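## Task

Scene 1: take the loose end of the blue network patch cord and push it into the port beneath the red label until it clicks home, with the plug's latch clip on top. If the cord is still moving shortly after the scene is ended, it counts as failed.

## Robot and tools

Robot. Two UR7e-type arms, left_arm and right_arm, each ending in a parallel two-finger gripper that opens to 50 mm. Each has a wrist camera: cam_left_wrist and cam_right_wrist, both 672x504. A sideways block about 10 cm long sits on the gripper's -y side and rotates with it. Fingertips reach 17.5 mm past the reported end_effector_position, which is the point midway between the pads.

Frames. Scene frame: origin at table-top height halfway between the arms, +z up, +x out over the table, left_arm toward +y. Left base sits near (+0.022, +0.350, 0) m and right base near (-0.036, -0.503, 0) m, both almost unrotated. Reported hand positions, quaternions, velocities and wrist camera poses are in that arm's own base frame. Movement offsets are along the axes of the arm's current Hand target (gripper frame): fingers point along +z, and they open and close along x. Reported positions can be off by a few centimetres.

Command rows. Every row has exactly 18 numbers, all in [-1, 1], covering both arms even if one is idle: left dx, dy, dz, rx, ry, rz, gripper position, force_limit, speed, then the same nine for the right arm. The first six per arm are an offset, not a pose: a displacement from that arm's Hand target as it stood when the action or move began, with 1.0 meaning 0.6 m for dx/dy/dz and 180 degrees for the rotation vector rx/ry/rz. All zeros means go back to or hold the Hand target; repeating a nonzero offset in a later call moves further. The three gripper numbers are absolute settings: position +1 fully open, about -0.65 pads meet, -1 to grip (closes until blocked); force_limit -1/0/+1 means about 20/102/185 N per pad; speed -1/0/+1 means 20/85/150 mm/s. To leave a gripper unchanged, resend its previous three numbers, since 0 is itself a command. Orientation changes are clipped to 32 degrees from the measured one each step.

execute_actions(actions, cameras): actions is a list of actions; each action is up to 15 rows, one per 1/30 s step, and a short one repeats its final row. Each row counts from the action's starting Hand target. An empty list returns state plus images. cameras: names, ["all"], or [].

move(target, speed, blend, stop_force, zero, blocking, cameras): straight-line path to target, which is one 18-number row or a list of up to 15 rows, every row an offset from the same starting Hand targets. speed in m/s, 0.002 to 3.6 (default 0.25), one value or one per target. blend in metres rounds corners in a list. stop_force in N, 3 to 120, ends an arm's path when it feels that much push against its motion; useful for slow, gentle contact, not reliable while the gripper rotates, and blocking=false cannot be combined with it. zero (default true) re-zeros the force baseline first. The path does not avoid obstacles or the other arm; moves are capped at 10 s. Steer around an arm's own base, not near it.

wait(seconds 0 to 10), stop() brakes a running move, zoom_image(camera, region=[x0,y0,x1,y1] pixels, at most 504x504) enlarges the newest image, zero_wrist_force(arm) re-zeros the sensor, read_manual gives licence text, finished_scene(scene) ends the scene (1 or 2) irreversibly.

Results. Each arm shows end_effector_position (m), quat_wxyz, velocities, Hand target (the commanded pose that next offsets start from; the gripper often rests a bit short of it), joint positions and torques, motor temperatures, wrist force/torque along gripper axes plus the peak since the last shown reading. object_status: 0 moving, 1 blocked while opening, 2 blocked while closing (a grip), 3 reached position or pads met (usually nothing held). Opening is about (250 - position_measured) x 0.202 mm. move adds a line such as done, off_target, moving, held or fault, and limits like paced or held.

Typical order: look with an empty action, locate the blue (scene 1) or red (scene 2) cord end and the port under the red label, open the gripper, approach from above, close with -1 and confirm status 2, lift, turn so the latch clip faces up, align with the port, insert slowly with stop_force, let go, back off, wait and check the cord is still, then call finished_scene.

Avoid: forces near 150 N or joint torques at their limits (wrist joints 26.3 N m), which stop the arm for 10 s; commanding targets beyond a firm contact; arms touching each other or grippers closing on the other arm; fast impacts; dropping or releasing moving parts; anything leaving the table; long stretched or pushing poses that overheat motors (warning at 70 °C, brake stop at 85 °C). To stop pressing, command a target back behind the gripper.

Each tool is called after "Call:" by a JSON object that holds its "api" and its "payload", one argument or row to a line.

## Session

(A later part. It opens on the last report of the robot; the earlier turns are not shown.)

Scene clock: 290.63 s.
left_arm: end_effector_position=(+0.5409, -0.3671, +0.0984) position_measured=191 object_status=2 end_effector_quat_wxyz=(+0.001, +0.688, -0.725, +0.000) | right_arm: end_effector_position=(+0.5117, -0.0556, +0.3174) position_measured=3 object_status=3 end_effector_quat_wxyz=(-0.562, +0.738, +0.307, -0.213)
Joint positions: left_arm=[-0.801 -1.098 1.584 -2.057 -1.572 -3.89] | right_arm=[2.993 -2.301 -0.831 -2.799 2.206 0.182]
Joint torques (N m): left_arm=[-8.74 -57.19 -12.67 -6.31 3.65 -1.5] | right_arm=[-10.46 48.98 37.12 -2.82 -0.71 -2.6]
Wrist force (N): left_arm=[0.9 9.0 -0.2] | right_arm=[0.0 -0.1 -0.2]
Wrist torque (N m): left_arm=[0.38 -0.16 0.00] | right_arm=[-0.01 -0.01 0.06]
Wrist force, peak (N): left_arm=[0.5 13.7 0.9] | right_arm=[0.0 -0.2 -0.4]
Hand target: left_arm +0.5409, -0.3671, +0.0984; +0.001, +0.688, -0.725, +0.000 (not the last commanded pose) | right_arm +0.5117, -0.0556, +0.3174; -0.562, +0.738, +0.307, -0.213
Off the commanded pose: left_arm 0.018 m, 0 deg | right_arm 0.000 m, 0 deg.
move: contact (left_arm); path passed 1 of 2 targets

Call:
{"api": "move", "payload": {
  "target": [
    [0,0.035,0,0,0,0,-1,-0.8,-0.8,0,0,0,0,0,0,1,1,1],
    [0,0.035,0.0243,0.1667,0,0,-1,-0.8,-0.8,0,0,0,0,0,0,1,1,1],
    [0,0.0173,0.0243,0.1667,0,0,-1,-0.8,-0.8,0,0,0,0,0,0,1,1,1]
  ],
  "speed": 0.15,
  "blend": [0.003,0,0],
  "cameras": ["cam_left_wrist"]
}}

Call:
{"api": "zoom_image", "payload": {
  "camera": "cam_left_wrist",
  "region": [320, 150, 410, 240]
}}

Scene clock: 300.23 s.
left_arm: end_effector_position=(+0.5304, -0.3666, +0.0839) position_measured=191 object_status=2 end_effector_quat_wxyz=(-0.178, +0.665, -0.701, +0.188) | right_arm: end_effector_position=(+0.5117, -0.0556, +0.3174) position_measured=3 object_status=3 end_effector_quat_wxyz=(-0.562, +0.738, +0.307, -0.213)
Joint positions: left_arm=[-0.981 -1.196 2 -2.708 -1.16 -4] | right_arm=[2.993 -2.301 -0.831 -2.799 2.206 0.182]
Joint torques (N m): left_arm=[10.29 -27.87 -34.23 -4.24 -0.94 1.24] | right_arm=[-10.44 49.77 36.6 -2.85 -0.69 -2.66]
Wrist force (N): left_arm=[0.6 0.0 0.2] | right_arm=[0.0 0.0 -0.2]
Wrist torque (N m): left_arm=[-0.07 -0.09 0.06] | right_arm=[0.00 -0.01 0.05]
Wrist force, peak (N): left_arm=[0.9 9.5 0.7] | right_arm=[0.1 -0.4 -0.2]
Hand target: left_arm +0.5305, -0.3666, +0.0839; -0.178, +0.665, -0.701, +0.188 | right_arm +0.5117, -0.0556, +0.3174; -0.562, +0.738, +0.307, -0.213
Off the commanded pose: left_arm 0.000 m, 0 deg | right_arm 0.000 m, 0 deg.
move: done
camera_calibration:
cam_left_wrist: T_world_to_cam=[[-0.0569125, -0.998347, 0.00801481, -0.325622], [-0.985597, 0.0549016, -0.159952, 0.566874], [0.159247, -0.0170026, -0.987092, 0.126169], [0, 0, 0, 1]] pos_world=[0.520086, -0.35406, 0.217823]
Images, in order (width x height): cam_left_wrist 672x504.

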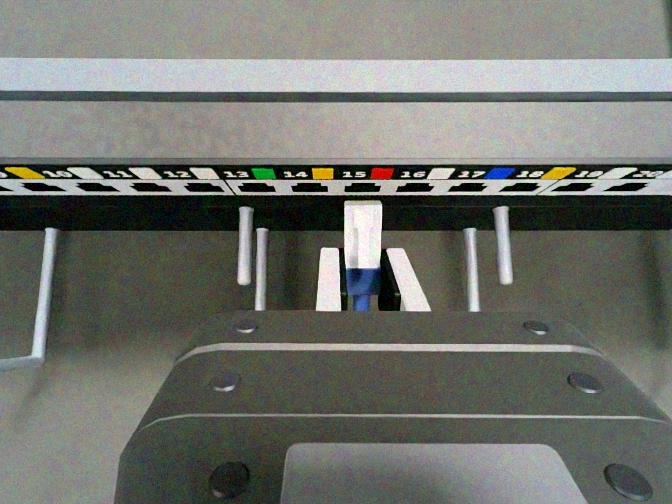

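Scaled by 5.600 from the camera's 672x504 image, which has a finer 960x720 frame.

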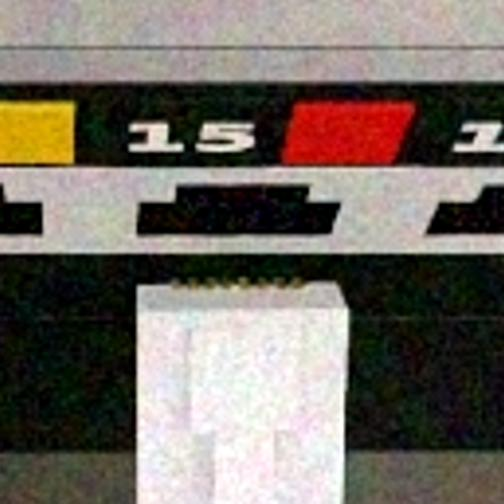

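Call:
{"api": "move", "payload": {
  "target": [
    [0,0.0087,-0.005,0,0,0,-1,-0.8,-0.8,0,0,0,0,0,0,1,1,1],
    [0,-0.0055,-0.026,-0.1667,0,0,-1,-0.8,-0.8,0,0,0,0,0,0,1,1,1],
    [0,-0.0228,-0.016,-0.1667,0,0,-1,-0.8,-0.8,0,0,0,0,0,0,1,1,1]
  ],
  "speed": 0.2
}}

Call:
{"api": "move", "payload": {
  "target": [0,-0.03,0,0,0,0,-1,-0.8,-0.8,0,0,0,0,0,0,1,1,1],
  "speed": 0.006,
  "stop_force": 10
}}

Call:
{"api": "move", "payload": {
  "target": [0,0,0.0075,0,0,0,-1,-0.8,-0.8,0,0,0,0,0,0,1,1,1],
  "speed": 0.002,
  "stop_force": 6
}}

Scene clock: 333.67 s.
left_arm: end_effector_position=(+0.5375, -0.3669, +0.0990) position_measured=191 object_status=2 end_effector_quat_wxyz=(+0.001, +0.688, -0.725, +0.000) | right_arm: end_effector_position=(+0.5117, -0.0556, +0.3174) position_measured=3 object_status=3 end_effector_quat_wxyz=(-0.562, +0.738, +0.307, -0.213)
Joint positions: left_arm=[-0.805 -1.105 1.593 -2.059 -1.572 -3.894] | right_arm=[2.993 -2.301 -0.831 -2.799 2.206 0.182]
Joint torques (N m): left_arm=[9.36 -36.44 -38.41 -0.05 -1.85 1.27] | right_arm=[-9.71 49.7 35.83 -2.84 -0.69 -2.6]
Motor temperatures (°C): left_arm=[36 46 49 49 47 38] | right_arm=[44 42 34 43 40 40]
Wrist force (N): left_arm=[0.7 1.0 0.0] | right_arm=[0.1 0.0 -0.3]
Wrist torque (N m): left_arm=[0.19 -0.12 -0.04] | right_arm=[0.01 -0.02 0.06]
Wrist force, peak (N): left_arm=[0.6 2.3 -0.1] | right_arm=[0.0 0.0 -0.4]
Hand target: left_arm +0.5376, -0.3670, +0.0990; +0.001, +0.688, -0.725, +0.000 | right_arm +0.5117, -0.0556, +0.3174; -0.562, +0.738, +0.307, -0.213
Off the commanded pose: left_arm 0.000 m, 0 deg | right_arm 0.000 m, 0 deg.
move: done

Scene clock: 335.37 s.
left_arm: end_effector_position=(+0.5409, -0.3671, +0.0990) position_measured=191 object_status=2 end_effector_quat_wxyz=(+0.001, +0.688, -0.725, +0.000) | right_arm: end_effector_position=(+0.5117, -0.0556, +0.3174) position_measured=3 object_status=3 end_effector_quat_wxyz=(-0.562, +0.738, +0.307, -0.213)
Joint positions: left_arm=[-0.801 -1.098 1.583 -2.056 -1.572 -3.89] | right_arm=[2.993 -2.301 -0.831 -2.799 2.206 0.182]
Joint torques (N m): left_arm=[-9.07 -57.4 -13.28 -6.71 3.62 -1.13] | right_arm=[-9.26 49.51 36.22 -2.79 -0.76 -2.62]
Wrist force (N): left_arm=[0.4 10.6 -0.1] | right_arm=[0.1 -0.2 -0.1]
Wrist torque (N m): left_arm=[0.45 -0.14 -0.01] | right_arm=[-0.03 -0.02 0.06]
Wrist force, peak (N): left_arm=[-0.2 15.1 0.8] | right_arm=[0.1 -0.2 -0.3]
Hand target: left_arm +0.5409, -0.3671, +0.0990; +0.001, +0.688, -0.725, +0.000 (not the last commanded pose) | right_arm +0.5117, -0.0556, +0.3174; -0.562, +0.738, +0.307, -0.213
Off the commanded pose: left_arm 0.015 m, 0 deg | right_arm 0.000 m, 0 deg.
move: contact (left_arm)

Scene clock: 338.30 s.
left_arm: end_effector_position=(+0.5409, -0.3671, +0.0945) position_measured=191 object_status=2 end_effector_quat_wxyz=(+0.001, +0.688, -0.725, +0.000) | right_arm: end_effector_position=(+0.5117, -0.0556, +0.3174) position_measured=3 object_status=3 end_effector_quat_wxyz=(-0.562, +0.738, +0.307, -0.213)
Joint positions: left_arm=[-0.801 -1.093 1.589 -2.066 -1.572 -3.89] | right_arm=[2.993 -2.301 -0.831 -2.799 2.206 0.182]
Joint torques (N m): left_arm=[-10.75 -37.05 -10.7 -5.71 -0.83 -1.38] | right_arm=[-9.66 50.51 36.46 -2.83 -0.62 -2.74]
Wrist force (N): left_arm=[1.0 6.3 -1.5] | right_arm=[0.1 -0.1 -0.2]
Wrist torque (N m): left_arm=[0.34 -0.10 -0.02] | right_arm=[-0.03 -0.02 0.05]
Wrist force, peak (N): left_arm=[0.1 10.8 0.5] | right_arm=[0.0 0.0 -0.4]
Hand target: left_arm +0.5409, -0.3671, +0.0945; +0.001, +0.688, -0.725, +0.000 | right_arm +0.5117, -0.0556, +0.3174; -0.562, +0.738, +0.307, -0.213
Off the commanded pose: left_arm 0.000 m, 0 deg | right_arm 0.000 m, 0 deg.
move: done

Call:
{"api": "move", "payload": {
  "target": [-0.0004,-0.0007,0,0,0,0,-1,-0.8,-0.8,0,0,0,0,0,0,1,1,1],
  "speed": 0.002
}}

Call:
{"api": "move", "payload": {
  "target": [0,0,-0.0075,0,0,0,-1,-0.8,-0.8,0,0,0,0,0,0,1,1,1],
  "speed": 0.002,
  "stop_force": 7
}}

Scene clock: 346.50 s.
left_arm: end_effector_position=(+0.5413, -0.3669, +0.0945) position_measured=191 object_status=2 end_effector_quat_wxyz=(+0.001, +0.688, -0.725, +0.000) | right_arm: end_effector_position=(+0.5117, -0.0556, +0.3174) position_measured=3 object_status=3 end_effector_quat_wxyz=(-0.562, +0.738, +0.307, -0.213)
Joint positions: left_arm=[-0.8 -1.093 1.588 -2.066 -1.572 -3.889] | right_arm=[2.993 -2.301 -0.831 -2.799 2.206 0.182]
Joint torques (N m): left_arm=[11.73 -35.5 -37.02 -1.02 1.25 1.16] | right_arm=[-8.84 50.61 35.78 -2.89 -0.58 -2.74]
Wrist force (N): left_arm=[1.0 5.2 -1.9] | right_arm=[0.0 -0.2 -0.1]
Wrist torque (N m): left_arm=[0.34 -0.08 -0.02] | right_arm=[-0.04 -0.01 0.05]
Wrist force, peak (N): left_arm=[1.0 11.6 -3.1] | right_arm=[0.2 -0.1 -0.4]
Hand target: left_arm +0.5413, -0.3669, +0.0945; +0.001, +0.688, -0.725, +0.000 | right_arm +0.5117, -0.0556, +0.3174; -0.562, +0.738, +0.307, -0.213
Off the commanded pose: left_arm 0.000 m, 0 deg | right_arm 0.000 m, 0 deg.
move: done

Scene clock: 349.43 s.
left_arm: end_effector_position=(+0.5413, -0.3669, +0.0990) position_measured=191 object_status=2 end_effector_quat_wxyz=(+0.001, +0.688, -0.725, +0.000) | right_arm: end_effector_position=(+0.5117, -0.0556, +0.3174) position_measured=3 object_status=3 end_effector_quat_wxyz=(-0.562, +0.738, +0.307, -0.213)
Joint positions: left_arm=[-0.8 -1.098 1.583 -2.055 -1.572 -3.889] | right_arm=[2.993 -2.301 -0.831 -2.799 2.206 0.182]
Joint torques (N m): left_arm=[9.58 -60.15 -38.31 -0.73 0.48 1.32] | right_arm=[-8.71 49.59 36.04 -2.75 -0.66 -2.62]
Wrist force (N): left_arm=[1.9 2.2 3.1] | right_arm=[0.0 -0.1 -0.3]
Wrist torque (N m): left_arm=[0.10 -0.12 -0.01] | right_arm=[-0.01 0.01 0.06]
Wrist force, peak (N): left_arm=[1.1 5.0 -2.4] | right_arm=[0.0 -0.3 -0.2]
Hand target: left_arm +0.5413, -0.3669, +0.0990; +0.001, +0.688, -0.725, +0.000 | right_arm +0.5117, -0.0556, +0.3174; -0.562, +0.738, +0.307, -0.213
Off the commanded pose: left_arm 0.000 m, 0 deg | right_arm 0.000 m, 0 deg.
move: done

Call:
{"api": "move", "payload": {
  "target": [
    [0.0004,0.015,0.0,0,0,0,-0.95,0,-0.8,0,0,0,0,0,0,1,1,1],
    [0.0004,0.0205,0.0246,0.1667,0,0,-0.95,0,-0.8,0,0,0,0,0,0,1,1,1]
  ],
  "speed": 0.15,
  "cameras": ["cam_left_wrist"]
}}

Call:
{"api": "zoom_image", "payload": {
  "camera": "cam_left_wrist",
  "region": [320, 150, 410, 240]
}}

Call:
{"api": "zoom_image", "payload": {
  "camera": "cam_left_wrist",
  "region": [325, 185, 405, 285]
}}

Scene clock: 357.27 s.
left_arm: end_effector_position=(+0.5290, -0.3665, +0.0842) position_measured=200 object_status=2 end_effector_quat_wxyz=(-0.178, +0.665, -0.701, +0.188) | right_arm: end_effector_position=(+0.5117, -0.0556, +0.3174) position_measured=3 object_status=3 end_effector_quat_wxyz=(-0.562, +0.738, +0.307, -0.213)
Joint positions: left_arm=[-0.983 -1.199 2.002 -2.706 -1.159 -4.002] | right_arm=[2.993 -2.301 -0.831 -2.799 2.206 0.182]
Joint torques (N m): left_arm=[-11.33 -28.15 -7.98 -5.59 3.59 -0.92] | right_arm=[-8.73 49.58 36.42 -2.81 -0.51 -2.62]
Wrist force (N): left_arm=[0.7 0.0 0.2] | right_arm=[-0.1 -0.1 -0.2]
Wrist torque (N m): left_arm=[-0.06 -0.11 0.16] | right_arm=[-0.01 0.00 0.06]
Wrist force, peak (N): left_arm=[1.7 2.7 4.2] | right_arm=[-0.2 -0.4 -0.2]
Hand target: left_arm +0.5290, -0.3665, +0.0842; -0.178, +0.665, -0.701, +0.188 | right_arm +0.5117, -0.0556, +0.3174; -0.562, +0.738, +0.307, -0.213
Off the commanded pose: left_arm 0.000 m, 0 deg | right_arm 0.000 m, 0 deg.
move: done
camera_calibration:
cam_left_wrist: T_world_to_cam=[[-0.0568963, -0.998349, 0.00793287, -0.32559], [-0.985648, 0.0549039, -0.159639, 0.565612], [0.158939, -0.0169018, -0.987144, 0.12698], [0, 0, 0, 1]] pos_world=[0.518787, -0.353961, 0.218224]
Images, in order (width x height): cam_left_wrist 672x504.

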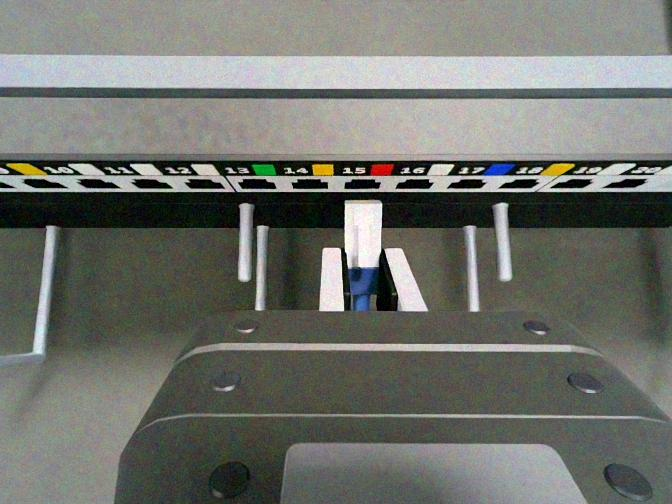

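Scaled by 5.600 from the camera's 672x504 image, which has a finer 960x720 frame.

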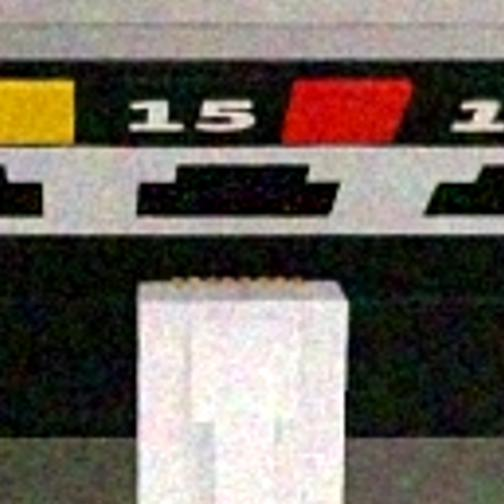

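Scaled by 5.040 from the camera's 672x504 image, which has a finer 960x720 frame.

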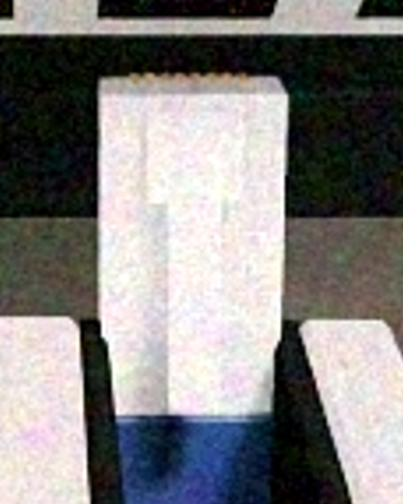

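Call:
{"api": "move", "payload": {
  "target": [-0.0005,-0.0222,-0.0148,-0.1389,0,0,-0.95,0,-0.8,0,0,0,0,0,0,1,1,1],
  "speed": 0.1
}}

Call:
{"api": "move", "payload": {
  "target": [0,-0.03,0.0026,0,0,0,-0.95,0,-0.8,0,0,0,0,0,0,1,1,1],
  "speed": 0.006,
  "stop_force": 12,
  "cameras": ["cam_left_wrist"]
}}

Call:
{"api": "zoom_image", "payload": {
  "camera": "cam_left_wrist",
  "region": [320, 150, 410, 240]
}}

Scene clock: 377.77 s.
left_arm: end_effector_position=(+0.5361, -0.3666, +0.0986) position_measured=200 object_status=2 end_effector_quat_wxyz=(-0.029, +0.688, -0.725, +0.032) | right_arm: end_effector_position=(+0.5117, -0.0556, +0.3174) position_measured=3 object_status=3 end_effector_quat_wxyz=(-0.562, +0.738, +0.307, -0.213)
Joint positions: left_arm=[-0.831 -1.139 1.668 -2.162 -1.511 -3.918] | right_arm=[2.993 -2.301 -0.831 -2.799 2.206 0.182]
Joint torques (N m): left_arm=[9.95 -35.63 -40.65 -0.4 -1.63 1.27] | right_arm=[-7.49 50.14 36.63 -2.8 -0.51 -2.7]
Wrist force (N): left_arm=[0.4 0.3 0.1] | right_arm=[0.1 0.0 -0.1]
Wrist torque (N m): left_arm=[0.07 -0.07 -0.02] | right_arm=[0.00 -0.01 0.05]
Wrist force, peak (N): left_arm=[0.9 0.6 0.2] | right_arm=[0.2 -0.3 -0.3]
Hand target: left_arm +0.5361, -0.3666, +0.0986; -0.029, +0.688, -0.725, +0.032 | right_arm +0.5117, -0.0556, +0.3174; -0.562, +0.738, +0.307, -0.213
Off the commanded pose: left_arm 0.000 m, 0 deg | right_arm 0.000 m, 0 deg.
move: done

Scene clock: 379.47 s.
left_arm: end_effector_position=(+0.5397, -0.3668, +0.0985) position_measured=200 object_status=2 end_effector_quat_wxyz=(-0.029, +0.688, -0.725, +0.032) | right_arm: end_effector_position=(+0.5117, -0.0556, +0.3174) position_measured=3 object_status=3 end_effector_quat_wxyz=(-0.562, +0.738, +0.307, -0.213)
Joint positions: left_arm=[-0.827 -1.132 1.658 -2.159 -1.511 -3.914] | right_arm=[2.993 -2.301 -0.831 -2.799 2.206 0.182]
Joint torques (N m): left_arm=[-9.1 -54.21 -12.73 -6.87 4.06 -1.02] | right_arm=[-7.89 49.53 36.25 -2.9 -0.49 -2.64]
Wrist force (N): left_arm=[0.1 11.8 -1.8] | right_arm=[0.0 -0.3 0.0]
Wrist torque (N m): left_arm=[0.40 -0.13 -0.01] | right_arm=[-0.04 0.00 0.06]
Wrist force, peak (N): left_arm=[-0.4 17.8 -2.0] | right_arm=[0.1 -0.1 -0.3]
Hand target: left_arm +0.5397, -0.3668, +0.0985; -0.029, +0.688, -0.725, +0.032 (not the last commanded pose) | right_arm +0.5117, -0.0556, +0.3174; -0.562, +0.738, +0.307, -0.213
Off the commanded pose: left_arm 0.015 m, 0 deg | right_arm 0.000 m, 0 deg.
move: contact (left_arm)
camera_calibration:
cam_left_wrist: T_world_to_cam=[[-0.0535249, -0.998525, 0.00905275, -0.327342], [-0.960609, 0.053964, 0.272615, 0.521956], [-0.272701, 0.00589554, -0.962081, 0.378281], [0, 0, 0, 1]] pos_world=[0.587032, -0.357257, 0.224608]
Images, in order (width x height): cam_left_wrist 672x504.

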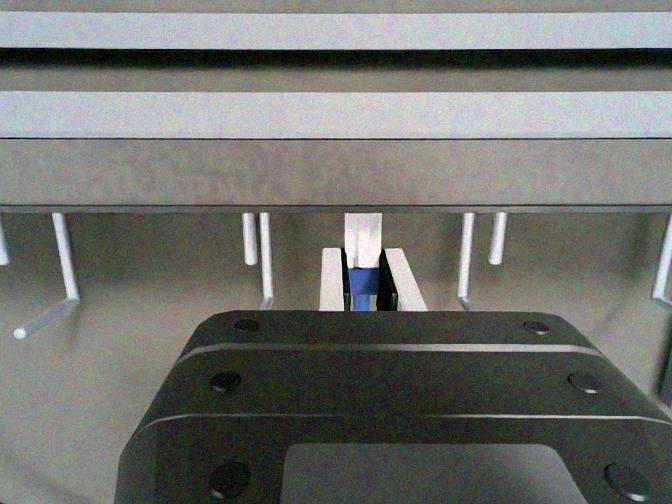

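Scaled by 5.600 from the camera's 672x504 image, which has a finer 960x720 frame.

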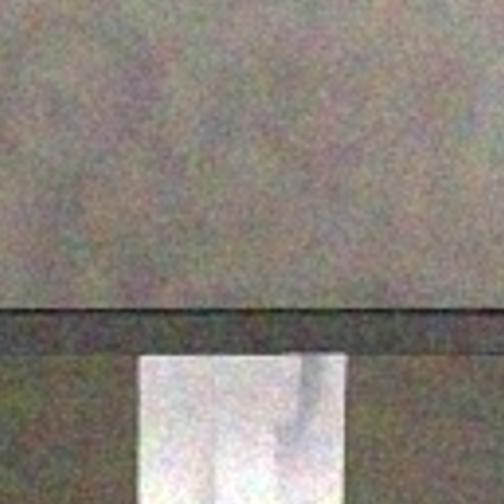

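Call:
{"api": "move", "payload": {
  "target": [0,0.0004,0.0055,0,0,0,-0.95,0,-0.8,0,0,0,0,0,0,1,1,1],
  "speed": 0.002,
  "stop_force": 6
}}

Scene clock: 385.00 s.
left_arm: end_effector_position=(+0.5397, -0.3668, +0.0952) position_measured=200 object_status=2 end_effector_quat_wxyz=(-0.029, +0.688, -0.725, +0.032) | right_arm: end_effector_position=(+0.5117, -0.0556, +0.3174) position_measured=3 object_status=3 end_effector_quat_wxyz=(-0.562, +0.738, +0.307, -0.213)
Joint positions: left_arm=[-0.827 -1.128 1.661 -2.166 -1.511 -3.914] | right_arm=[2.993 -2.301 -0.831 -2.799 2.206 0.182]
Joint torques (N m): left_arm=[9.43 -35.37 -10.29 -5.64 -0.63 1.15] | right_arm=[-7.48 49.53 35.46 -2.77 -0.5 -2.65]
Wrist force (N): left_arm=[0.5 1.0 0.1] | right_arm=[-0.1 -0.1 -0.1]
Wrist torque (N m): left_arm=[0.17 -0.08 -0.02] | right_arm=[-0.01 0.00 0.06]
Wrist force, peak (N): left_arm=[-1.3 13.3 -4.6] | right_arm=[-0.1 -0.3 -0.3]
Hand target: left_arm +0.5397, -0.3668, +0.0952; -0.029, +0.688, -0.725, +0.032 | right_arm +0.5117, -0.0556, +0.3174; -0.562, +0.738, +0.307, -0.213
Off the commanded pose: left_arm 0.000 m, 0 deg | right_arm 0.000 m, 0 deg.
move: done

Call:
{"api": "move", "payload": {
  "target": [0,-0.03,0.0026,0,0,0,-0.95,0,-0.8,0,0,0,0,0,0,1,1,1],
  "speed": 0.006,
  "stop_force": 8
}}

Scene clock: 388.83 s.
left_arm: end_effector_position=(+0.5444, -0.3670, +0.0952) position_measured=200 object_status=2 end_effector_quat_wxyz=(-0.029, +0.688, -0.725, +0.032) | right_arm: end_effector_position=(+0.5117, -0.0556, +0.3174) position_measured=3 object_status=3 end_effector_quat_wxyz=(-0.562, +0.738, +0.307, -0.213)
Joint positions: left_arm=[-0.822 -1.12 1.649 -2.162 -1.511 -3.909] | right_arm=[2.993 -2.301 -0.831 -2.799 2.206 0.182]
Joint torques (N m): left_arm=[-8.48 -52.91 -10.3 -5.07 3.88 -1.22] | right_arm=[-6.82 49.09 36.34 -2.66 -0.53 -2.6]
Wrist force (N): left_arm=[2.0 6.5 -5.2] | right_arm=[0.2 -0.2 -0.2]
Wrist torque (N m): left_arm=[0.39 -0.06 0.01] | right_arm=[-0.03 -0.02 0.06]
Wrist force, peak (N): left_arm=[0.1 12.8 -6.0] | right_arm=[0.1 -0.4 -0.2]
Hand target: left_arm +0.5444, -0.3670, +0.0952; -0.029, +0.688, -0.725, +0.032 (not the last commanded pose) | right_arm +0.5117, -0.0556, +0.3174; -0.562, +0.738, +0.307, -0.213
Off the commanded pose: left_arm 0.013 m, 0 deg | right_arm 0.000 m, 0 deg.
move: contact (left_arm)

Call:
{"api": "move", "payload": {
  "target": [0.0003,0.0005,-0.0008,0,0,0,-0.95,0,-0.8,0,0,0,0,0,0,1,1,1],
  "speed": 0.01
}}

Call:
{"api": "move", "payload": {
  "target": [0,-0.03,0.0026,0,0,0,-0.95,0,-0.8,0,0,0,0,0,0,1,1,1],
  "speed": 0.006,
  "stop_force": 12
}}

Scene clock: 392.63 s.
left_arm: end_effector_position=(+0.5440, -0.3671, +0.0957) position_measured=200 object_status=2 end_effector_quat_wxyz=(-0.029, +0.688, -0.725, +0.032) | right_arm: end_effector_position=(+0.5117, -0.0556, +0.3174) position_measured=3 object_status=3 end_effector_quat_wxyz=(-0.562, +0.738, +0.307, -0.213)
Joint positions: left_arm=[-0.822 -1.121 1.649 -2.161 -1.511 -3.909] | right_arm=[2.993 -2.301 -0.831 -2.799 2.206 0.182]
Joint torques (N m): left_arm=[-12.47 -56.49 -11.32 -0.35 1.66 -1.39] | right_arm=[-7.22 49.6 35.39 -2.74 -0.42 -2.44]
Wrist force (N): left_arm=[-0.1 -0.7 0.7] | right_arm=[0.0 -0.1 0.0]
Wrist torque (N m): left_arm=[0.13 -0.12 0.01] | right_arm=[-0.01 0.00 0.06]
Wrist force, peak (N): left_arm=[1.9 7.0 -4.9] | right_arm=[-0.1 -0.2 -0.4]
Hand target: left_arm +0.5440, -0.3672, +0.0957; -0.029, +0.688, -0.725, +0.032 | right_arm +0.5117, -0.0556, +0.3174; -0.562, +0.738, +0.307, -0.213
Off the commanded pose: left_arm 0.000 m, 0 deg | right_arm 0.000 m, 0 deg.
move: done

Scene clock: 394.23 s.
left_arm: end_effector_position=(+0.5466, -0.3673, +0.0957) position_measured=200 object_status=2 end_effector_quat_wxyz=(-0.029, +0.688, -0.725, +0.032) | right_arm: end_effector_position=(+0.5117, -0.0556, +0.3174) position_measured=3 object_status=3 end_effector_quat_wxyz=(-0.562, +0.738, +0.307, -0.213)
Joint positions: left_arm=[-0.819 -1.116 1.642 -2.159 -1.512 -3.906] | right_arm=[2.993 -2.301 -0.831 -2.799 2.206 0.182]
Joint torques (N m): left_arm=[-9.61 -55.06 -10.98 -5.53 3.11 -1.08] | right_arm=[-7.02 50.45 36.27 -2.85 -0.28 -2.56]
Wrist force (N): left_arm=[2.1 5.5 -1.8] | right_arm=[-0.1 -0.2 -0.2]
Wrist torque (N m): left_arm=[0.29 -0.02 0.01] | right_arm=[-0.03 0.01 0.05]
Wrist force, peak (N): left_arm=[0.0 13.4 -3.8] | right_arm=[0.1 -0.2 -0.4]
Hand target: left_arm +0.5466, -0.3673, +0.0957; -0.029, +0.688, -0.725, +0.032 (not the last commanded pose) | right_arm +0.5117, -0.0556, +0.3174; -0.562, +0.738, +0.307, -0.213
Off the commanded pose: left_arm 0.016 m, 0 deg | right_arm 0.000 m, 0 deg.
move: contact (left_arm)

Call:
{"api": "move", "payload": {
  "target": [0.0004,0.0002,-0.0004,0,0,0,-0.95,0,-0.8,0,0,0,0,0,0,1,1,1],
  "speed": 0.01
}}

Call:
{"api": "move", "payload": {
  "target": [0,-0.03,0.0026,0,0,0,-0.95,0,-0.8,0,0,0,0,0,0,1,1,1],
  "speed": 0.006,
  "stop_force": 20,
  "cameras": ["cam_left_wrist"]
}}

Scene clock: 399.27 s.
left_arm: end_effector_position=(+0.5464, -0.3675, +0.0958) position_measured=200 object_status=2 end_effector_quat_wxyz=(-0.029, +0.688, -0.725, +0.031) | right_arm: end_effector_position=(+0.5117, -0.0556, +0.3174) position_measured=3 object_status=3 end_effector_quat_wxyz=(-0.562, +0.738, +0.307, -0.213)
Joint positions: left_arm=[-0.82 -1.117 1.642 -2.159 -1.512 -3.907] | right_arm=[2.993 -2.301 -0.831 -2.799 2.206 0.182]
Joint torques (N m): left_arm=[-13 -55.82 -38.13 -1 1.72 -1.16] | right_arm=[-6.69 50.28 36.12 -2.78 -0.37 -2.53]
Wrist force (N): left_arm=[-1.0 -0.2 0.7] | right_arm=[-0.1 -0.2 -0.2]
Wrist torque (N m): left_arm=[0.14 -0.16 -0.03] | right_arm=[-0.03 0.01 0.05]
Wrist force, peak (N): left_arm=[2.1 5.9 -2.2] | right_arm=[-0.1 -0.4 -0.3]
Hand target: left_arm +0.5464, -0.3675, +0.0959; -0.029, +0.688, -0.725, +0.032 | right_arm +0.5117, -0.0556, +0.3174; -0.562, +0.738, +0.307, -0.213
Off the commanded pose: left_arm 0.000 m, 0 deg | right_arm 0.000 m, 0 deg.
move: done

Scene clock: 400.60 s.
left_arm: end_effector_position=(+0.5478, -0.3677, +0.0959) position_measured=200 object_status=2 end_effector_quat_wxyz=(-0.029, +0.688, -0.725, +0.032) | right_arm: end_effector_position=(+0.5117, -0.0556, +0.3174) position_measured=3 object_status=3 end_effector_quat_wxyz=(-0.562, +0.738, +0.307, -0.213)
Joint positions: left_arm=[-0.818 -1.114 1.638 -2.157 -1.512 -3.905] | right_arm=[2.993 -2.301 -0.831 -2.799 2.206 0.182]
Joint torques (N m): left_arm=[-10.05 -55.15 -14.46 -7.98 4.11 -1.27] | right_arm=[-5.8 48.66 36.04 -2.72 -0.38 -2.4]
Wrist force (N): left_arm=[-3.9 16.5 -2.6] | right_arm=[-0.1 0.1 -0.1]
Wrist torque (N m): left_arm=[0.57 -0.16 -0.11] | right_arm=[0.01 0.01 0.06]
Wrist force, peak (N): left_arm=[-5.9 22.7 -5.0] | right_arm=[-0.1 0.0 -0.4]
Hand target: left_arm +0.5478, -0.3677, +0.0959; -0.029, +0.688, -0.725, +0.032 (not the last commanded pose) | right_arm +0.5117, -0.0556, +0.3174; -0.562, +0.738, +0.307, -0.213
Off the commanded pose: left_arm 0.017 m, 0 deg | right_arm 0.000 m, 0 deg.
move: contact (left_arm)
camera_calibration:
cam_left_wrist: T_world_to_cam=[[-0.0537424, -0.998514, 0.00901592, -0.327742], [-0.96057, 0.0541626, 0.272711, 0.530527], [-0.272794, 0.00599572, -0.962054, 0.37808], [0, 0, 0, 1]] pos_world=[0.595133, -0.358256, 0.222008]
Images, in order (width x height): cam_left_wrist 672x504.

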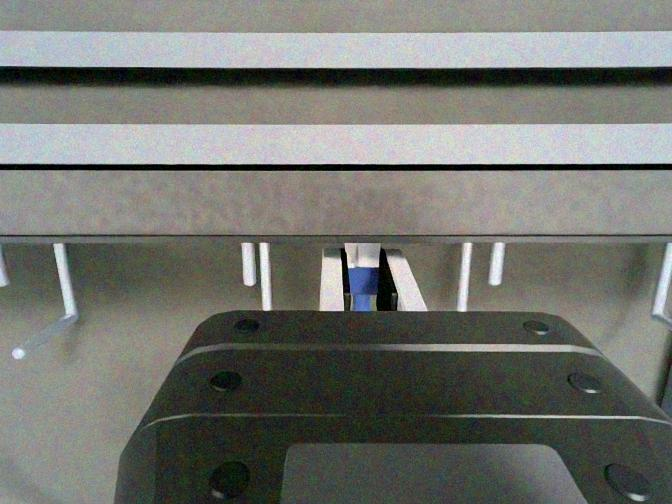

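Call:
{"api": "move", "payload": {
  "target": [-0.0003,0.0002,0,0,0,0,-0.95,0,-0.8,0,0,0,0,0,0,1,1,1],
  "speed": 0.01
}}

Call:
{"api": "move", "payload": {
  "target": [0,-0.03,0.0026,0,0,0,-0.95,0,-0.8,0,0,0,0,0,0,1,1,1],
  "speed": 0.006,
  "stop_force": 25
}}

Scene clock: 407.07 s.
left_arm: end_effector_position=(+0.5477, -0.3675, +0.0959) position_measured=200 object_status=2 end_effector_quat_wxyz=(-0.029, +0.688, -0.725, +0.032) | right_arm: end_effector_position=(+0.5117, -0.0556, +0.3174) position_measured=3 object_status=3 end_effector_quat_wxyz=(-0.562, +0.738, +0.307, -0.213)
Joint positions: left_arm=[-0.818 -1.114 1.638 -2.157 -1.512 -3.905] | right_arm=[2.993 -2.301 -0.831 -2.799 2.206 0.182]
Joint torques (N m): left_arm=[1.15 -56.28 -12.62 -6.87 3.13 1.38] | right_arm=[-5.8 49.61 36 -2.83 -0.31 -2.49]
Wrist force (N): left_arm=[0.1 10.0 0.2] | right_arm=[0.0 -0.1 -0.2]
Wrist torque (N m): left_arm=[0.40 -0.07 -0.03] | right_arm=[-0.02 0.00 0.06]
Wrist force, peak (N): left_arm=[-4.2 16.4 -2.9] | right_arm=[0.0 -0.3 -0.4]
Hand target: left_arm +0.5477, -0.3675, +0.0959; -0.029, +0.688, -0.725, +0.032 | right_arm +0.5117, -0.0556, +0.3174; -0.562, +0.738, +0.307, -0.213
Off the commanded pose: left_arm 0.000 m, 0 deg | right_arm 0.000 m, 0 deg.
move: done

Scene clock: 408.43 s.
left_arm: end_effector_position=(+0.5491, -0.3676, +0.0959) position_measured=200 object_status=2 end_effector_quat_wxyz=(-0.029, +0.688, -0.725, +0.031) | right_arm: end_effector_position=(+0.5117, -0.0556, +0.3174) position_measured=3 object_status=3 end_effector_quat_wxyz=(-0.562, +0.738, +0.307, -0.213)
Joint positions: left_arm=[-0.817 -1.112 1.634 -2.156 -1.512 -3.903] | right_arm=[2.993 -2.301 -0.831 -2.799 2.206 0.182]
Joint torques (N m): left_arm=[-3.63 -50.79 -17.61 -9.77 7.47 -1.08] | right_arm=[-6.13 49.91 35.49 -2.88 -0.39 -2.48]
Wrist force (N): left_arm=[-3.6 33.1 -12.6] | right_arm=[-0.2 0.0 -0.3]
Wrist torque (N m): left_arm=[0.34 -0.22 -0.09] | right_arm=[0.00 0.02 0.06]
Wrist force, peak (N): left_arm=[-5.5 39.3 -14.1] | right_arm=[-0.1 -0.1 -0.4]
Hand target: left_arm +0.5491, -0.3676, +0.0959; -0.029, +0.688, -0.725, +0.031 (not the last commanded pose) | right_arm +0.5117, -0.0556, +0.3174; -0.562, +0.738, +0.307, -0.213
Off the commanded pose: left_arm 0.017 m, 0 deg | right_arm 0.000 m, 0 deg.
move: contact (left_arm)

Call:
{"api": "move", "payload": {
  "target": [-0.0003,0.0006,-0.0007,0,0,0,-0.95,0,-0.8,0,0,0,0,0,0,1,1,1],
  "speed": 0.01
}}

Call:
{"api": "move", "payload": {
  "target": [0,-0.03,0.0026,0,0,0,-0.95,0,-0.8,0,0,0,0,0,0,1,1,1],
  "speed": 0.006,
  "stop_force": 30,
  "cameras": ["cam_left_wrist"]
}}

Call:
{"api": "zoom_image", "payload": {
  "camera": "cam_left_wrist",
  "region": [310, 210, 430, 320]
}}

Scene clock: 415.37 s.
left_arm: end_effector_position=(+0.5488, -0.3674, +0.0963) position_measured=200 object_status=2 end_effector_quat_wxyz=(-0.029, +0.688, -0.725, +0.031) | right_arm: end_effector_position=(+0.5117, -0.0556, +0.3174) position_measured=3 object_status=3 end_effector_quat_wxyz=(-0.562, +0.738, +0.307, -0.213)
Joint positions: left_arm=[-0.817 -1.113 1.635 -2.156 -1.512 -3.904] | right_arm=[2.993 -2.301 -0.831 -2.799 2.206 0.182]
Joint torques (N m): left_arm=[-7.01 -57.56 -15.51 -3.64 5.56 -1.41] | right_arm=[-5.34 49.99 36.37 -2.85 -0.35 -2.58]
Wrist force (N): left_arm=[1.7 17.3 1.1] | right_arm=[0.0 -0.2 -0.3]
Wrist torque (N m): left_arm=[0.49 -0.07 0.04] | right_arm=[-0.03 0.00 0.06]
Wrist force, peak (N): left_arm=[-4.3 33.5 -12.8] | right_arm=[-0.1 -0.1 -0.4]
Hand target: left_arm +0.5488, -0.3674, +0.0963; -0.029, +0.688, -0.725, +0.031 | right_arm +0.5117, -0.0556, +0.3174; -0.562, +0.738, +0.307, -0.213
Off the commanded pose: left_arm 0.000 m, 0 deg | right_arm 0.000 m, 0 deg.
move: done

Scene clock: 419.13 s.
left_arm: end_effector_position=(+0.5668, -0.3683, +0.0963) position_measured=200 object_status=2 end_effector_quat_wxyz=(-0.029, +0.688, -0.725, +0.031) | right_arm: end_effector_position=(+0.5117, -0.0556, +0.3174) position_measured=3 object_status=3 end_effector_quat_wxyz=(-0.562, +0.738, +0.307, -0.213)
Joint positions: left_arm=[-0.797 -1.081 1.585 -2.139 -1.513 -3.884] | right_arm=[2.993 -2.301 -0.831 -2.799 2.206 0.182]
Joint torques (N m): left_arm=[18.73 -38.49 -45.71 -5.33 3.97 1.62] | right_arm=[-5.7 49.54 35.35 -2.75 -0.43 -2.56]
Wrist force (N): left_arm=[0.6 31.8 -4.5] | right_arm=[0.0 0.0 -0.2]
Wrist torque (N m): left_arm=[0.28 -0.07 -0.10] | right_arm=[0.00 -0.01 0.06]
Wrist force, peak (N): left_arm=[-1.6 35.3 -3.9] | right_arm=[0.2 -0.3 -0.3]
Hand target: left_arm +0.5668, -0.3683, +0.0963; -0.029, +0.688, -0.725, +0.031 | right_arm +0.5117, -0.0556, +0.3174; -0.562, +0.738, +0.307, -0.213
Off the commanded pose: left_arm 0.000 m, 0 deg | right_arm 0.000 m, 0 deg.
move: done
camera_calibration:
cam_left_wrist: T_world_to_cam=[[-0.0538626, -0.998508, 0.00895252, -0.327232], [-0.96053, 0.0542602, 0.272834, 0.548713], [-0.272913, 0.00609638, -0.96202, 0.383658], [0, 0, 0, 1]] pos_world=[0.614134, -0.358856, 0.222308]
Images, in order (width x height): cam_left_wrist 672x504.

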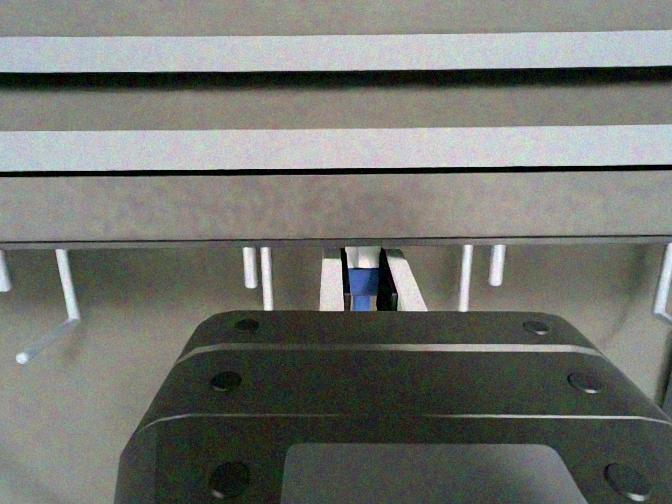

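Scaled by 4.200 from the camera's 672x504 image, which has a finer 960x720 frame.

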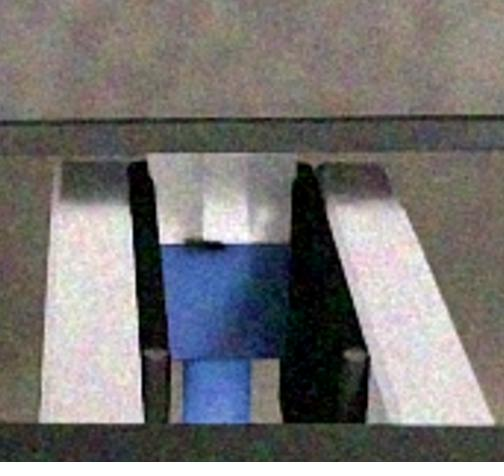

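Call:
{"api": "move", "payload": {
  "target": [0,0.0012,0,0,0,0,-0.95,0,-0.8,0,0,0,0,0,0,1,1,1],
  "speed": 0.01
}}

Call:
{"api": "move", "payload": {
  "target": [0,0,0,0,0,0,-0.056,0,-1,0,0,0,0,0,0,1,1,1]
}}

Call:
{"api": "move", "payload": {
  "target": [0,0.0108,-0.0009,0,0,0,-0.056,0,-1,0,0,0,0,0,0,1,1,1],
  "speed": 0.03,
  "cameras": ["cam_left_wrist"]
}}

Call:
{"api": "zoom_image", "payload": {
  "camera": "cam_left_wrist",
  "region": [310, 190, 430, 320]
}}

Scene clock: 430.43 s.
left_arm: end_effector_position=(+0.5661, -0.3683, +0.0963) position_measured=200 object_status=2 end_effector_quat_wxyz=(-0.029, +0.688, -0.725, +0.031) | right_arm: end_effector_position=(+0.5117, -0.0556, +0.3174) position_measured=3 object_status=3 end_effector_quat_wxyz=(-0.562, +0.738, +0.307, -0.213)
Joint positions: left_arm=[-0.798 -1.082 1.587 -2.139 -1.513 -3.885] | right_arm=[2.993 -2.301 -0.831 -2.799 2.206 0.182]
Joint torques (N m): left_arm=[-6.19 -58.59 -13.16 -6.49 5.16 -1.4] | right_arm=[-4.84 50.12 35.44 -2.71 -0.34 -2.46]
Wrist force (N): left_arm=[4.1 10.5 0.4] | right_arm=[0.1 -0.2 -0.1]
Wrist torque (N m): left_arm=[0.35 -0.02 0.06] | right_arm=[-0.01 -0.01 0.06]
Wrist force, peak (N): left_arm=[0.8 32.5 -3.7] | right_arm=[-0.1 -0.2 -0.4]
Hand target: left_arm +0.5661, -0.3683, +0.0962; -0.029, +0.688, -0.725, +0.031 | right_arm +0.5117, -0.0556, +0.3174; -0.562, +0.738, +0.307, -0.213
Off the commanded pose: left_arm 0.000 m, 0 deg | right_arm 0.000 m, 0 deg.
move: done

Scene clock: 431.07 s.
left_arm: end_effector_position=(+0.5661, -0.3683, +0.0963) position_measured=161 object_status=3 end_effector_quat_wxyz=(-0.029, +0.688, -0.725, +0.031) | right_arm: end_effector_position=(+0.5117, -0.0556, +0.3174) position_measured=3 object_status=3 end_effector_quat_wxyz=(-0.562, +0.738, +0.307, -0.213)
Joint positions: left_arm=[-0.798 -1.082 1.587 -2.139 -1.513 -3.885] | right_arm=[2.993 -2.301 -0.831 -2.799 2.206 0.182]
Joint torques (N m): left_arm=[-8.18 -55.32 -12.65 -3.05 -1.02 -1.36] | right_arm=[-5.08 50.03 35.76 -2.83 -0.44 -2.59]
Wrist force (N): left_arm=[1.1 0.6 -0.2] | right_arm=[-0.1 -0.1 -0.2]
Wrist torque (N m): left_arm=[0.12 -0.19 0.02] | right_arm=[-0.01 0.02 0.05]
Wrist force, peak (N): left_arm=[3.8 10.6 1.1] | right_arm=[0.0 -0.1 -0.4]
Hand target: left_arm +0.5661, -0.3683, +0.0962; -0.029, +0.688, -0.725, +0.031 | right_arm +0.5117, -0.0556, +0.3174; -0.562, +0.738, +0.307, -0.213
Off the commanded pose: left_arm 0.000 m, 0 deg | right_arm 0.000 m, 0 deg.
move: done

Scene clock: 431.87 s.
left_arm: end_effector_position=(+0.5596, -0.3679, +0.0962) position_measured=161 object_status=3 end_effector_quat_wxyz=(-0.029, +0.688, -0.725, +0.031) | right_arm: end_effector_position=(+0.5117, -0.0556, +0.3174) position_measured=3 object_status=3 end_effector_quat_wxyz=(-0.562, +0.738, +0.307, -0.213)
Joint positions: left_arm=[-0.805 -1.094 1.605 -2.146 -1.513 -3.892] | right_arm=[2.993 -2.301 -0.831 -2.799 2.206 0.182]
Joint torques (N m): left_arm=[-12.14 -56.87 -8.79 -5.4 2.62 -1.47] | right_arm=[-5.05 49.59 35.76 -2.84 -0.38 -2.6]
Wrist force (N): left_arm=[0.7 1.1 0.2] | right_arm=[0.0 0.0 -0.3]
Wrist torque (N m): left_arm=[0.19 -0.13 0.09] | right_arm=[0.00 0.00 0.05]
Wrist force, peak (N): left_arm=[1.2 1.4 0.2] | right_arm=[-0.2 -0.3 -0.2]
Hand target: left_arm +0.5596, -0.3679, +0.0962; -0.029, +0.688, -0.725, +0.031 | right_arm +0.5117, -0.0556, +0.3174; -0.562, +0.738, +0.307, -0.213
Off the commanded pose: left_arm 0.000 m, 0 deg | right_arm 0.000 m, 0 deg.
move: done
camera_calibration:
cam_left_wrist: T_world_to_cam=[[-0.0538626, -0.998508, 0.00895252, -0.327321], [-0.96053, 0.0542602, 0.272834, 0.54178], [-0.272913, 0.00609638, -0.96202, 0.381691], [0, 0, 0, 1]] pos_world=[0.606934, -0.358556, 0.222308]
Images, in order (width x height): cam_left_wrist 672x504.

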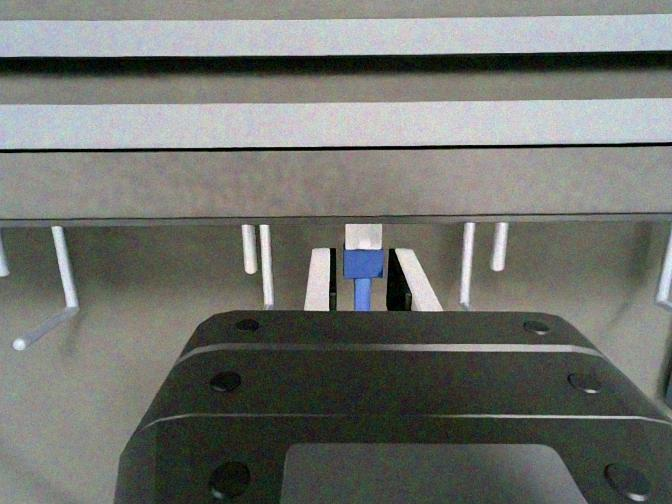

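Scaled by 3.877 from the camera's 672x504 image, which has a finer 960x720 frame.

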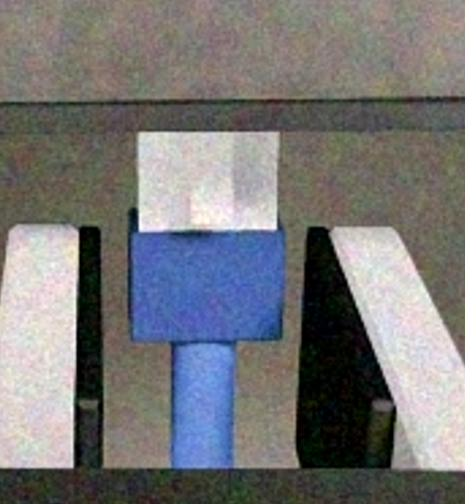

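Call:
{"api": "move", "payload": {
  "target": [0,0,0,0,0,0,-0.95,-0.3,-0.8,0,0,0,0,0,0,1,1,1]
}}

Call:
{"api": "move", "payload": {
  "target": [0,-0.015,0.0013,0,0,0,-0.95,-0.3,-0.8,0,0,0,0,0,0,1,1,1],
  "speed": 0.005,
  "stop_force": 20,
  "cameras": ["cam_left_wrist"]
}}

Call:
{"api": "zoom_image", "payload": {
  "camera": "cam_left_wrist",
  "region": [310, 190, 430, 320]
}}

Scene clock: 437.20 s.
left_arm: end_effector_position=(+0.5596, -0.3680, +0.0962) position_measured=200 object_status=2 end_effector_quat_wxyz=(-0.029, +0.688, -0.725, +0.031) | right_arm: end_effector_position=(+0.5117, -0.0556, +0.3174) position_measured=3 object_status=3 end_effector_quat_wxyz=(-0.562, +0.738, +0.307, -0.213)
Joint positions: left_arm=[-0.805 -1.094 1.605 -2.146 -1.513 -3.892] | right_arm=[2.993 -2.301 -0.831 -2.799 2.206 0.182]
Joint torques (N m): left_arm=[-10.49 -57.55 -10.33 -5.38 2.57 -1.33] | right_arm=[-4.11 49.98 35.36 -2.93 -0.36 -2.45]
Wrist force (N): left_arm=[2.0 1.9 -0.2] | right_arm=[0.0 0.0 -0.3]
Wrist torque (N m): left_arm=[0.21 -0.18 0.10] | right_arm=[0.00 -0.01 0.06]
Wrist force, peak (N): left_arm=[1.9 2.1 0.4] | right_arm=[-0.1 0.0 -0.4]
Hand target: left_arm +0.5596, -0.3679, +0.0962; -0.029, +0.688, -0.725, +0.031 | right_arm +0.5117, -0.0556, +0.3174; -0.562, +0.738, +0.307, -0.213
Off the commanded pose: left_arm 0.000 m, 0 deg | right_arm 0.000 m, 0 deg.
move: done

Scene clock: 438.43 s.
left_arm: end_effector_position=(+0.5603, -0.3680, +0.0962) position_measured=200 object_status=2 end_effector_quat_wxyz=(-0.029, +0.687, -0.725, +0.031) | right_arm: end_effector_position=(+0.5117, -0.0556, +0.3174) position_measured=3 object_status=3 end_effector_quat_wxyz=(-0.562, +0.738, +0.307, -0.213)
Joint positions: left_arm=[-0.804 -1.092 1.603 -2.145 -1.513 -3.891] | right_arm=[2.993 -2.301 -0.831 -2.799 2.206 0.182]
Joint torques (N m): left_arm=[-5.63 -56.83 -15.49 -8.03 6.01 -1.26] | right_arm=[-4.99 49.33 34.9 -2.76 -0.32 -2.42]
Wrist force (N): left_arm=[2.4 20.7 -3.6] | right_arm=[0.0 -0.2 -0.2]
Wrist torque (N m): left_arm=[0.56 -0.22 0.01] | right_arm=[-0.02 0.00 0.06]
Wrist force, peak (N): left_arm=[0.7 25.3 -3.3] | right_arm=[0.1 -0.3 -0.4]
Hand target: left_arm +0.5603, -0.3680, +0.0962; -0.029, +0.687, -0.725, +0.031 (not the last commanded pose) | right_arm +0.5117, -0.0556, +0.3174; -0.562, +0.738, +0.307, -0.213
Off the commanded pose: left_arm 0.008 m, 0 deg | right_arm 0.000 m, 0 deg.
move: contact (left_arm)
camera_calibration:
cam_left_wrist: T_world_to_cam=[[-0.053988, -0.998502, 0.00888978, -0.327289], [-0.960496, 0.054363, 0.272931, 0.542481], [-0.273005, 0.00619638, -0.961993, 0.381873], [0, 0, 0, 1]] pos_world=[0.607635, -0.358656, 0.222209]
Images, in order (width x height): cam_left_wrist 672x504.

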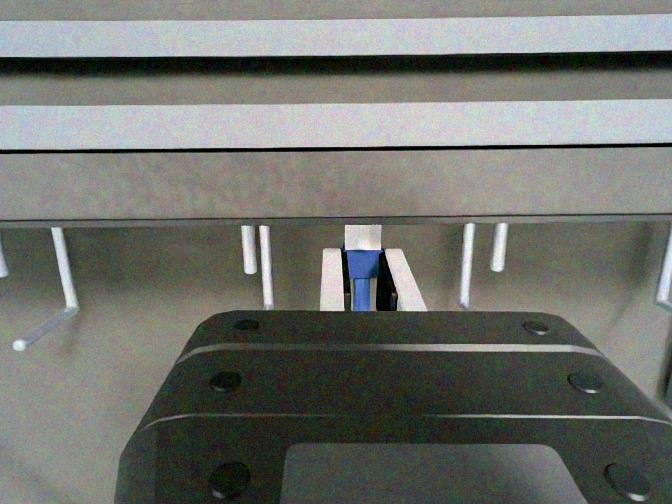

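Scaled by 3.877 from the camera's 672x504 image, which has a finer 960x720 frame.

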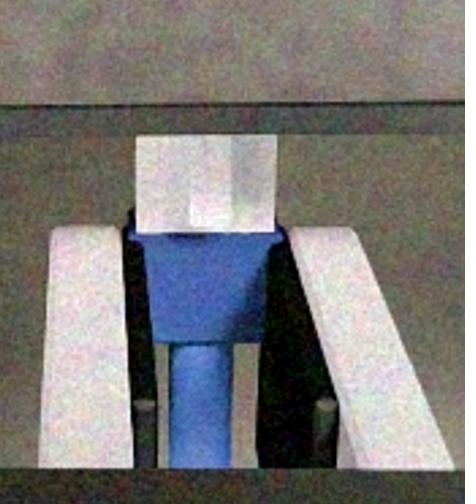

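Call:
{"api": "move", "payload": {
  "target": [0,-0.012,0.001,0,0,0,-0.95,-0.3,-0.8,0,0,0,0,0,0,1,1,1],
  "speed": 0.004,
  "stop_force": 27,
  "zero": false,
  "cameras": ["cam_left_wrist"]
}}

Call:
{"api": "zoom_image", "payload": {
  "camera": "cam_left_wrist",
  "region": [310, 190, 430, 320]
}}

Scene clock: 442.40 s.
left_arm: end_effector_position=(+0.5606, -0.3681, +0.0962) position_measured=200 object_status=2 end_effector_quat_wxyz=(-0.029, +0.687, -0.725, +0.031) | right_arm: end_effector_position=(+0.5117, -0.0556, +0.3174) position_measured=3 object_status=3 end_effector_quat_wxyz=(-0.562, +0.738, +0.307, -0.213)
Joint positions: left_arm=[-0.804 -1.092 1.602 -2.145 -1.513 -3.891] | right_arm=[2.993 -2.301 -0.831 -2.799 2.206 0.182]
Joint torques (N m): left_arm=[-2.41 -55.17 -16.29 -9.32 5.15 -1.11] | right_arm=[-4.37 49.04 35.77 -2.83 -0.32 -2.51]
Wrist force (N): left_arm=[1.3 29.1 -6.6] | right_arm=[0.0 -0.3 -0.2]
Wrist torque (N m): left_arm=[0.44 -0.20 -0.05] | right_arm=[-0.04 0.00 0.05]
Wrist force, peak (N): left_arm=[-0.1 32.9 -6.6] | right_arm=[0.1 -0.3 -0.4]
Hand target: left_arm +0.5606, -0.3681, +0.0962; -0.029, +0.687, -0.725, +0.031 (not the last commanded pose) | right_arm +0.5117, -0.0556, +0.3174; -0.562, +0.738, +0.307, -0.213
Off the commanded pose: left_arm 0.007 m, 0 deg | right_arm 0.000 m, 0 deg.
move: contact (left_arm)
camera_calibration:
cam_left_wrist: T_world_to_cam=[[-0.0541116, -0.998496, 0.00882091, -0.32728], [-0.96049, 0.0544631, 0.272935, 0.542806], [-0.273005, 0.00629656, -0.961992, 0.381992], [0, 0, 0, 1]] pos_world=[0.607935, -0.358756, 0.222209]
Images, in order (width x height): cam_left_wrist 672x504.

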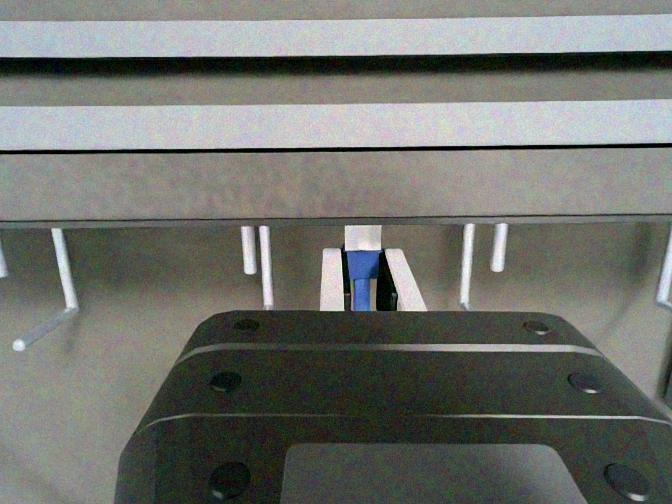

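Scaled by 3.877 from the camera's 672x504 image, which has a finer 960x720 frame.

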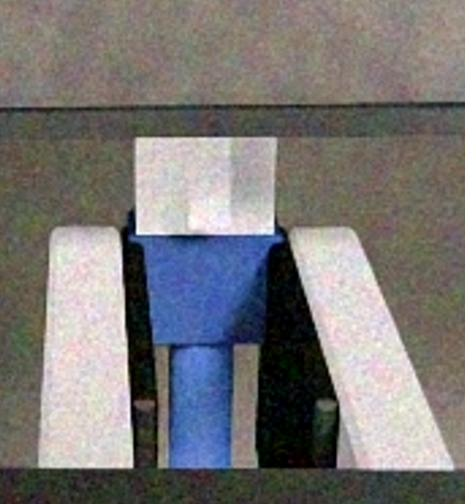

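Call:
{"api": "move", "payload": {
  "target": [0,0.0015,0,0,0,0,-0.95,-0.3,-0.8,0,0,0,0,0,0,1,1,1],
  "speed": 0.005
}}

Call:
{"api": "move", "payload": {
  "target": [0,0.01,-0.0009,0,0,0,-0.95,-0.3,-0.8,0,0,0,0,0,0,1,1,1],
  "speed": 0.004,
  "stop_force": 8,
  "cameras": ["cam_left_wrist"]
}}

Call:
{"api": "zoom_image", "payload": {
  "camera": "cam_left_wrist",
  "region": [310, 190, 430, 320]
}}

Scene clock: 448.00 s.
left_arm: end_effector_position=(+0.5597, -0.3681, +0.0961) position_measured=200 object_status=2 end_effector_quat_wxyz=(-0.029, +0.687, -0.725, +0.031) | right_arm: end_effector_position=(+0.5117, -0.0556, +0.3174) position_measured=3 object_status=3 end_effector_quat_wxyz=(-0.562, +0.738, +0.307, -0.213)
Joint positions: left_arm=[-0.805 -1.093 1.605 -2.146 -1.512 -3.892] | right_arm=[2.993 -2.301 -0.831 -2.799 2.206 0.182]
Joint torques (N m): left_arm=[-9.59 -56.3 -13.07 -5.91 3.12 -1.53] | right_arm=[-4.51 49.97 35.21 -2.78 -0.26 -2.45]
Wrist force (N): left_arm=[2.3 5.4 -1.0] | right_arm=[0.0 -0.2 -0.2]
Wrist torque (N m): left_arm=[0.30 -0.10 0.08] | right_arm=[-0.02 -0.01 0.06]
Wrist force, peak (N): left_arm=[0.8 29.5 -5.7] | right_arm=[0.1 -0.1 -0.4]
Hand target: left_arm +0.5597, -0.3681, +0.0961; -0.029, +0.687, -0.725, +0.031 | right_arm +0.5117, -0.0556, +0.3174; -0.562, +0.738, +0.307, -0.213
Off the commanded pose: left_arm 0.000 m, 0 deg | right_arm 0.000 m, 0 deg.
move: done

Scene clock: 449.30 s.
left_arm: end_effector_position=(+0.5596, -0.3681, +0.0961) position_measured=200 object_status=2 end_effector_quat_wxyz=(-0.029, +0.687, -0.725, +0.031) | right_arm: end_effector_position=(+0.5117, -0.0556, +0.3174) position_measured=3 object_status=3 end_effector_quat_wxyz=(-0.562, +0.738, +0.307, -0.213)
Joint positions: left_arm=[-0.805 -1.093 1.605 -2.146 -1.512 -3.892] | right_arm=[2.993 -2.301 -0.831 -2.799 2.206 0.182]
Joint torques (N m): left_arm=[7.27 -36.7 -38.26 -0.58 1.66 1.04] | right_arm=[-3.02 49.67 34.7 -2.89 -0.25 -2.53]
Wrist force (N): left_arm=[0.0 -1.1 -0.1] | right_arm=[0.1 -0.1 -0.3]
Wrist torque (N m): left_arm=[0.05 -0.11 0.07] | right_arm=[-0.01 -0.01 0.06]
Wrist force, peak (N): left_arm=[2.5 5.4 -0.1] | right_arm=[0.0 -0.2 -0.4]
Hand target: left_arm +0.5596, -0.3681, +0.0961; -0.029, +0.687, -0.725, +0.031 (not the last commanded pose) | right_arm +0.5117, -0.0556, +0.3174; -0.562, +0.738, +0.307, -0.213
Off the commanded pose: left_arm 0.006 m, 0 deg | right_arm 0.000 m, 0 deg.
move: contact (left_arm)
camera_calibration:
cam_left_wrist: T_world_to_cam=[[-0.0541093, -0.998496, 0.00881461, -0.32724], [-0.960516, 0.0544597, 0.272843, 0.541779], [-0.272912, 0.00629676, -0.962018, 0.38164], [0, 0, 0, 1]] pos_world=[0.606835, -0.358656, 0.222209]
Images, in order (width x height): cam_left_wrist 672x504.

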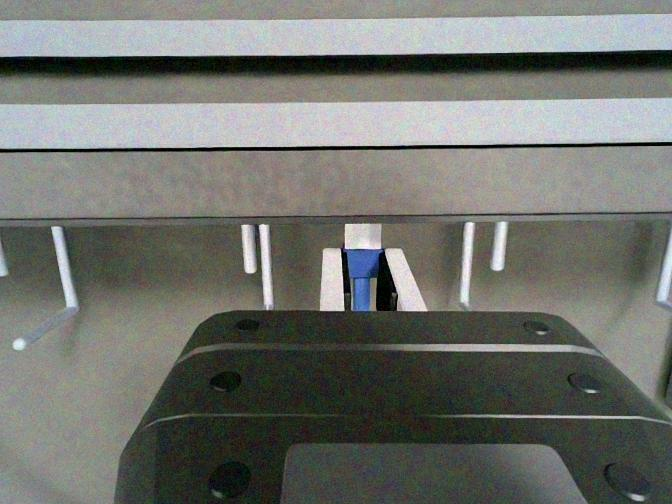

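Scaled by 3.877 from the camera's 672x504 image, which has a finer 960x720 frame.

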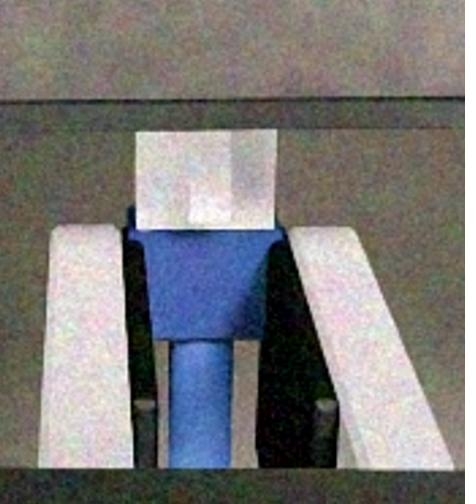

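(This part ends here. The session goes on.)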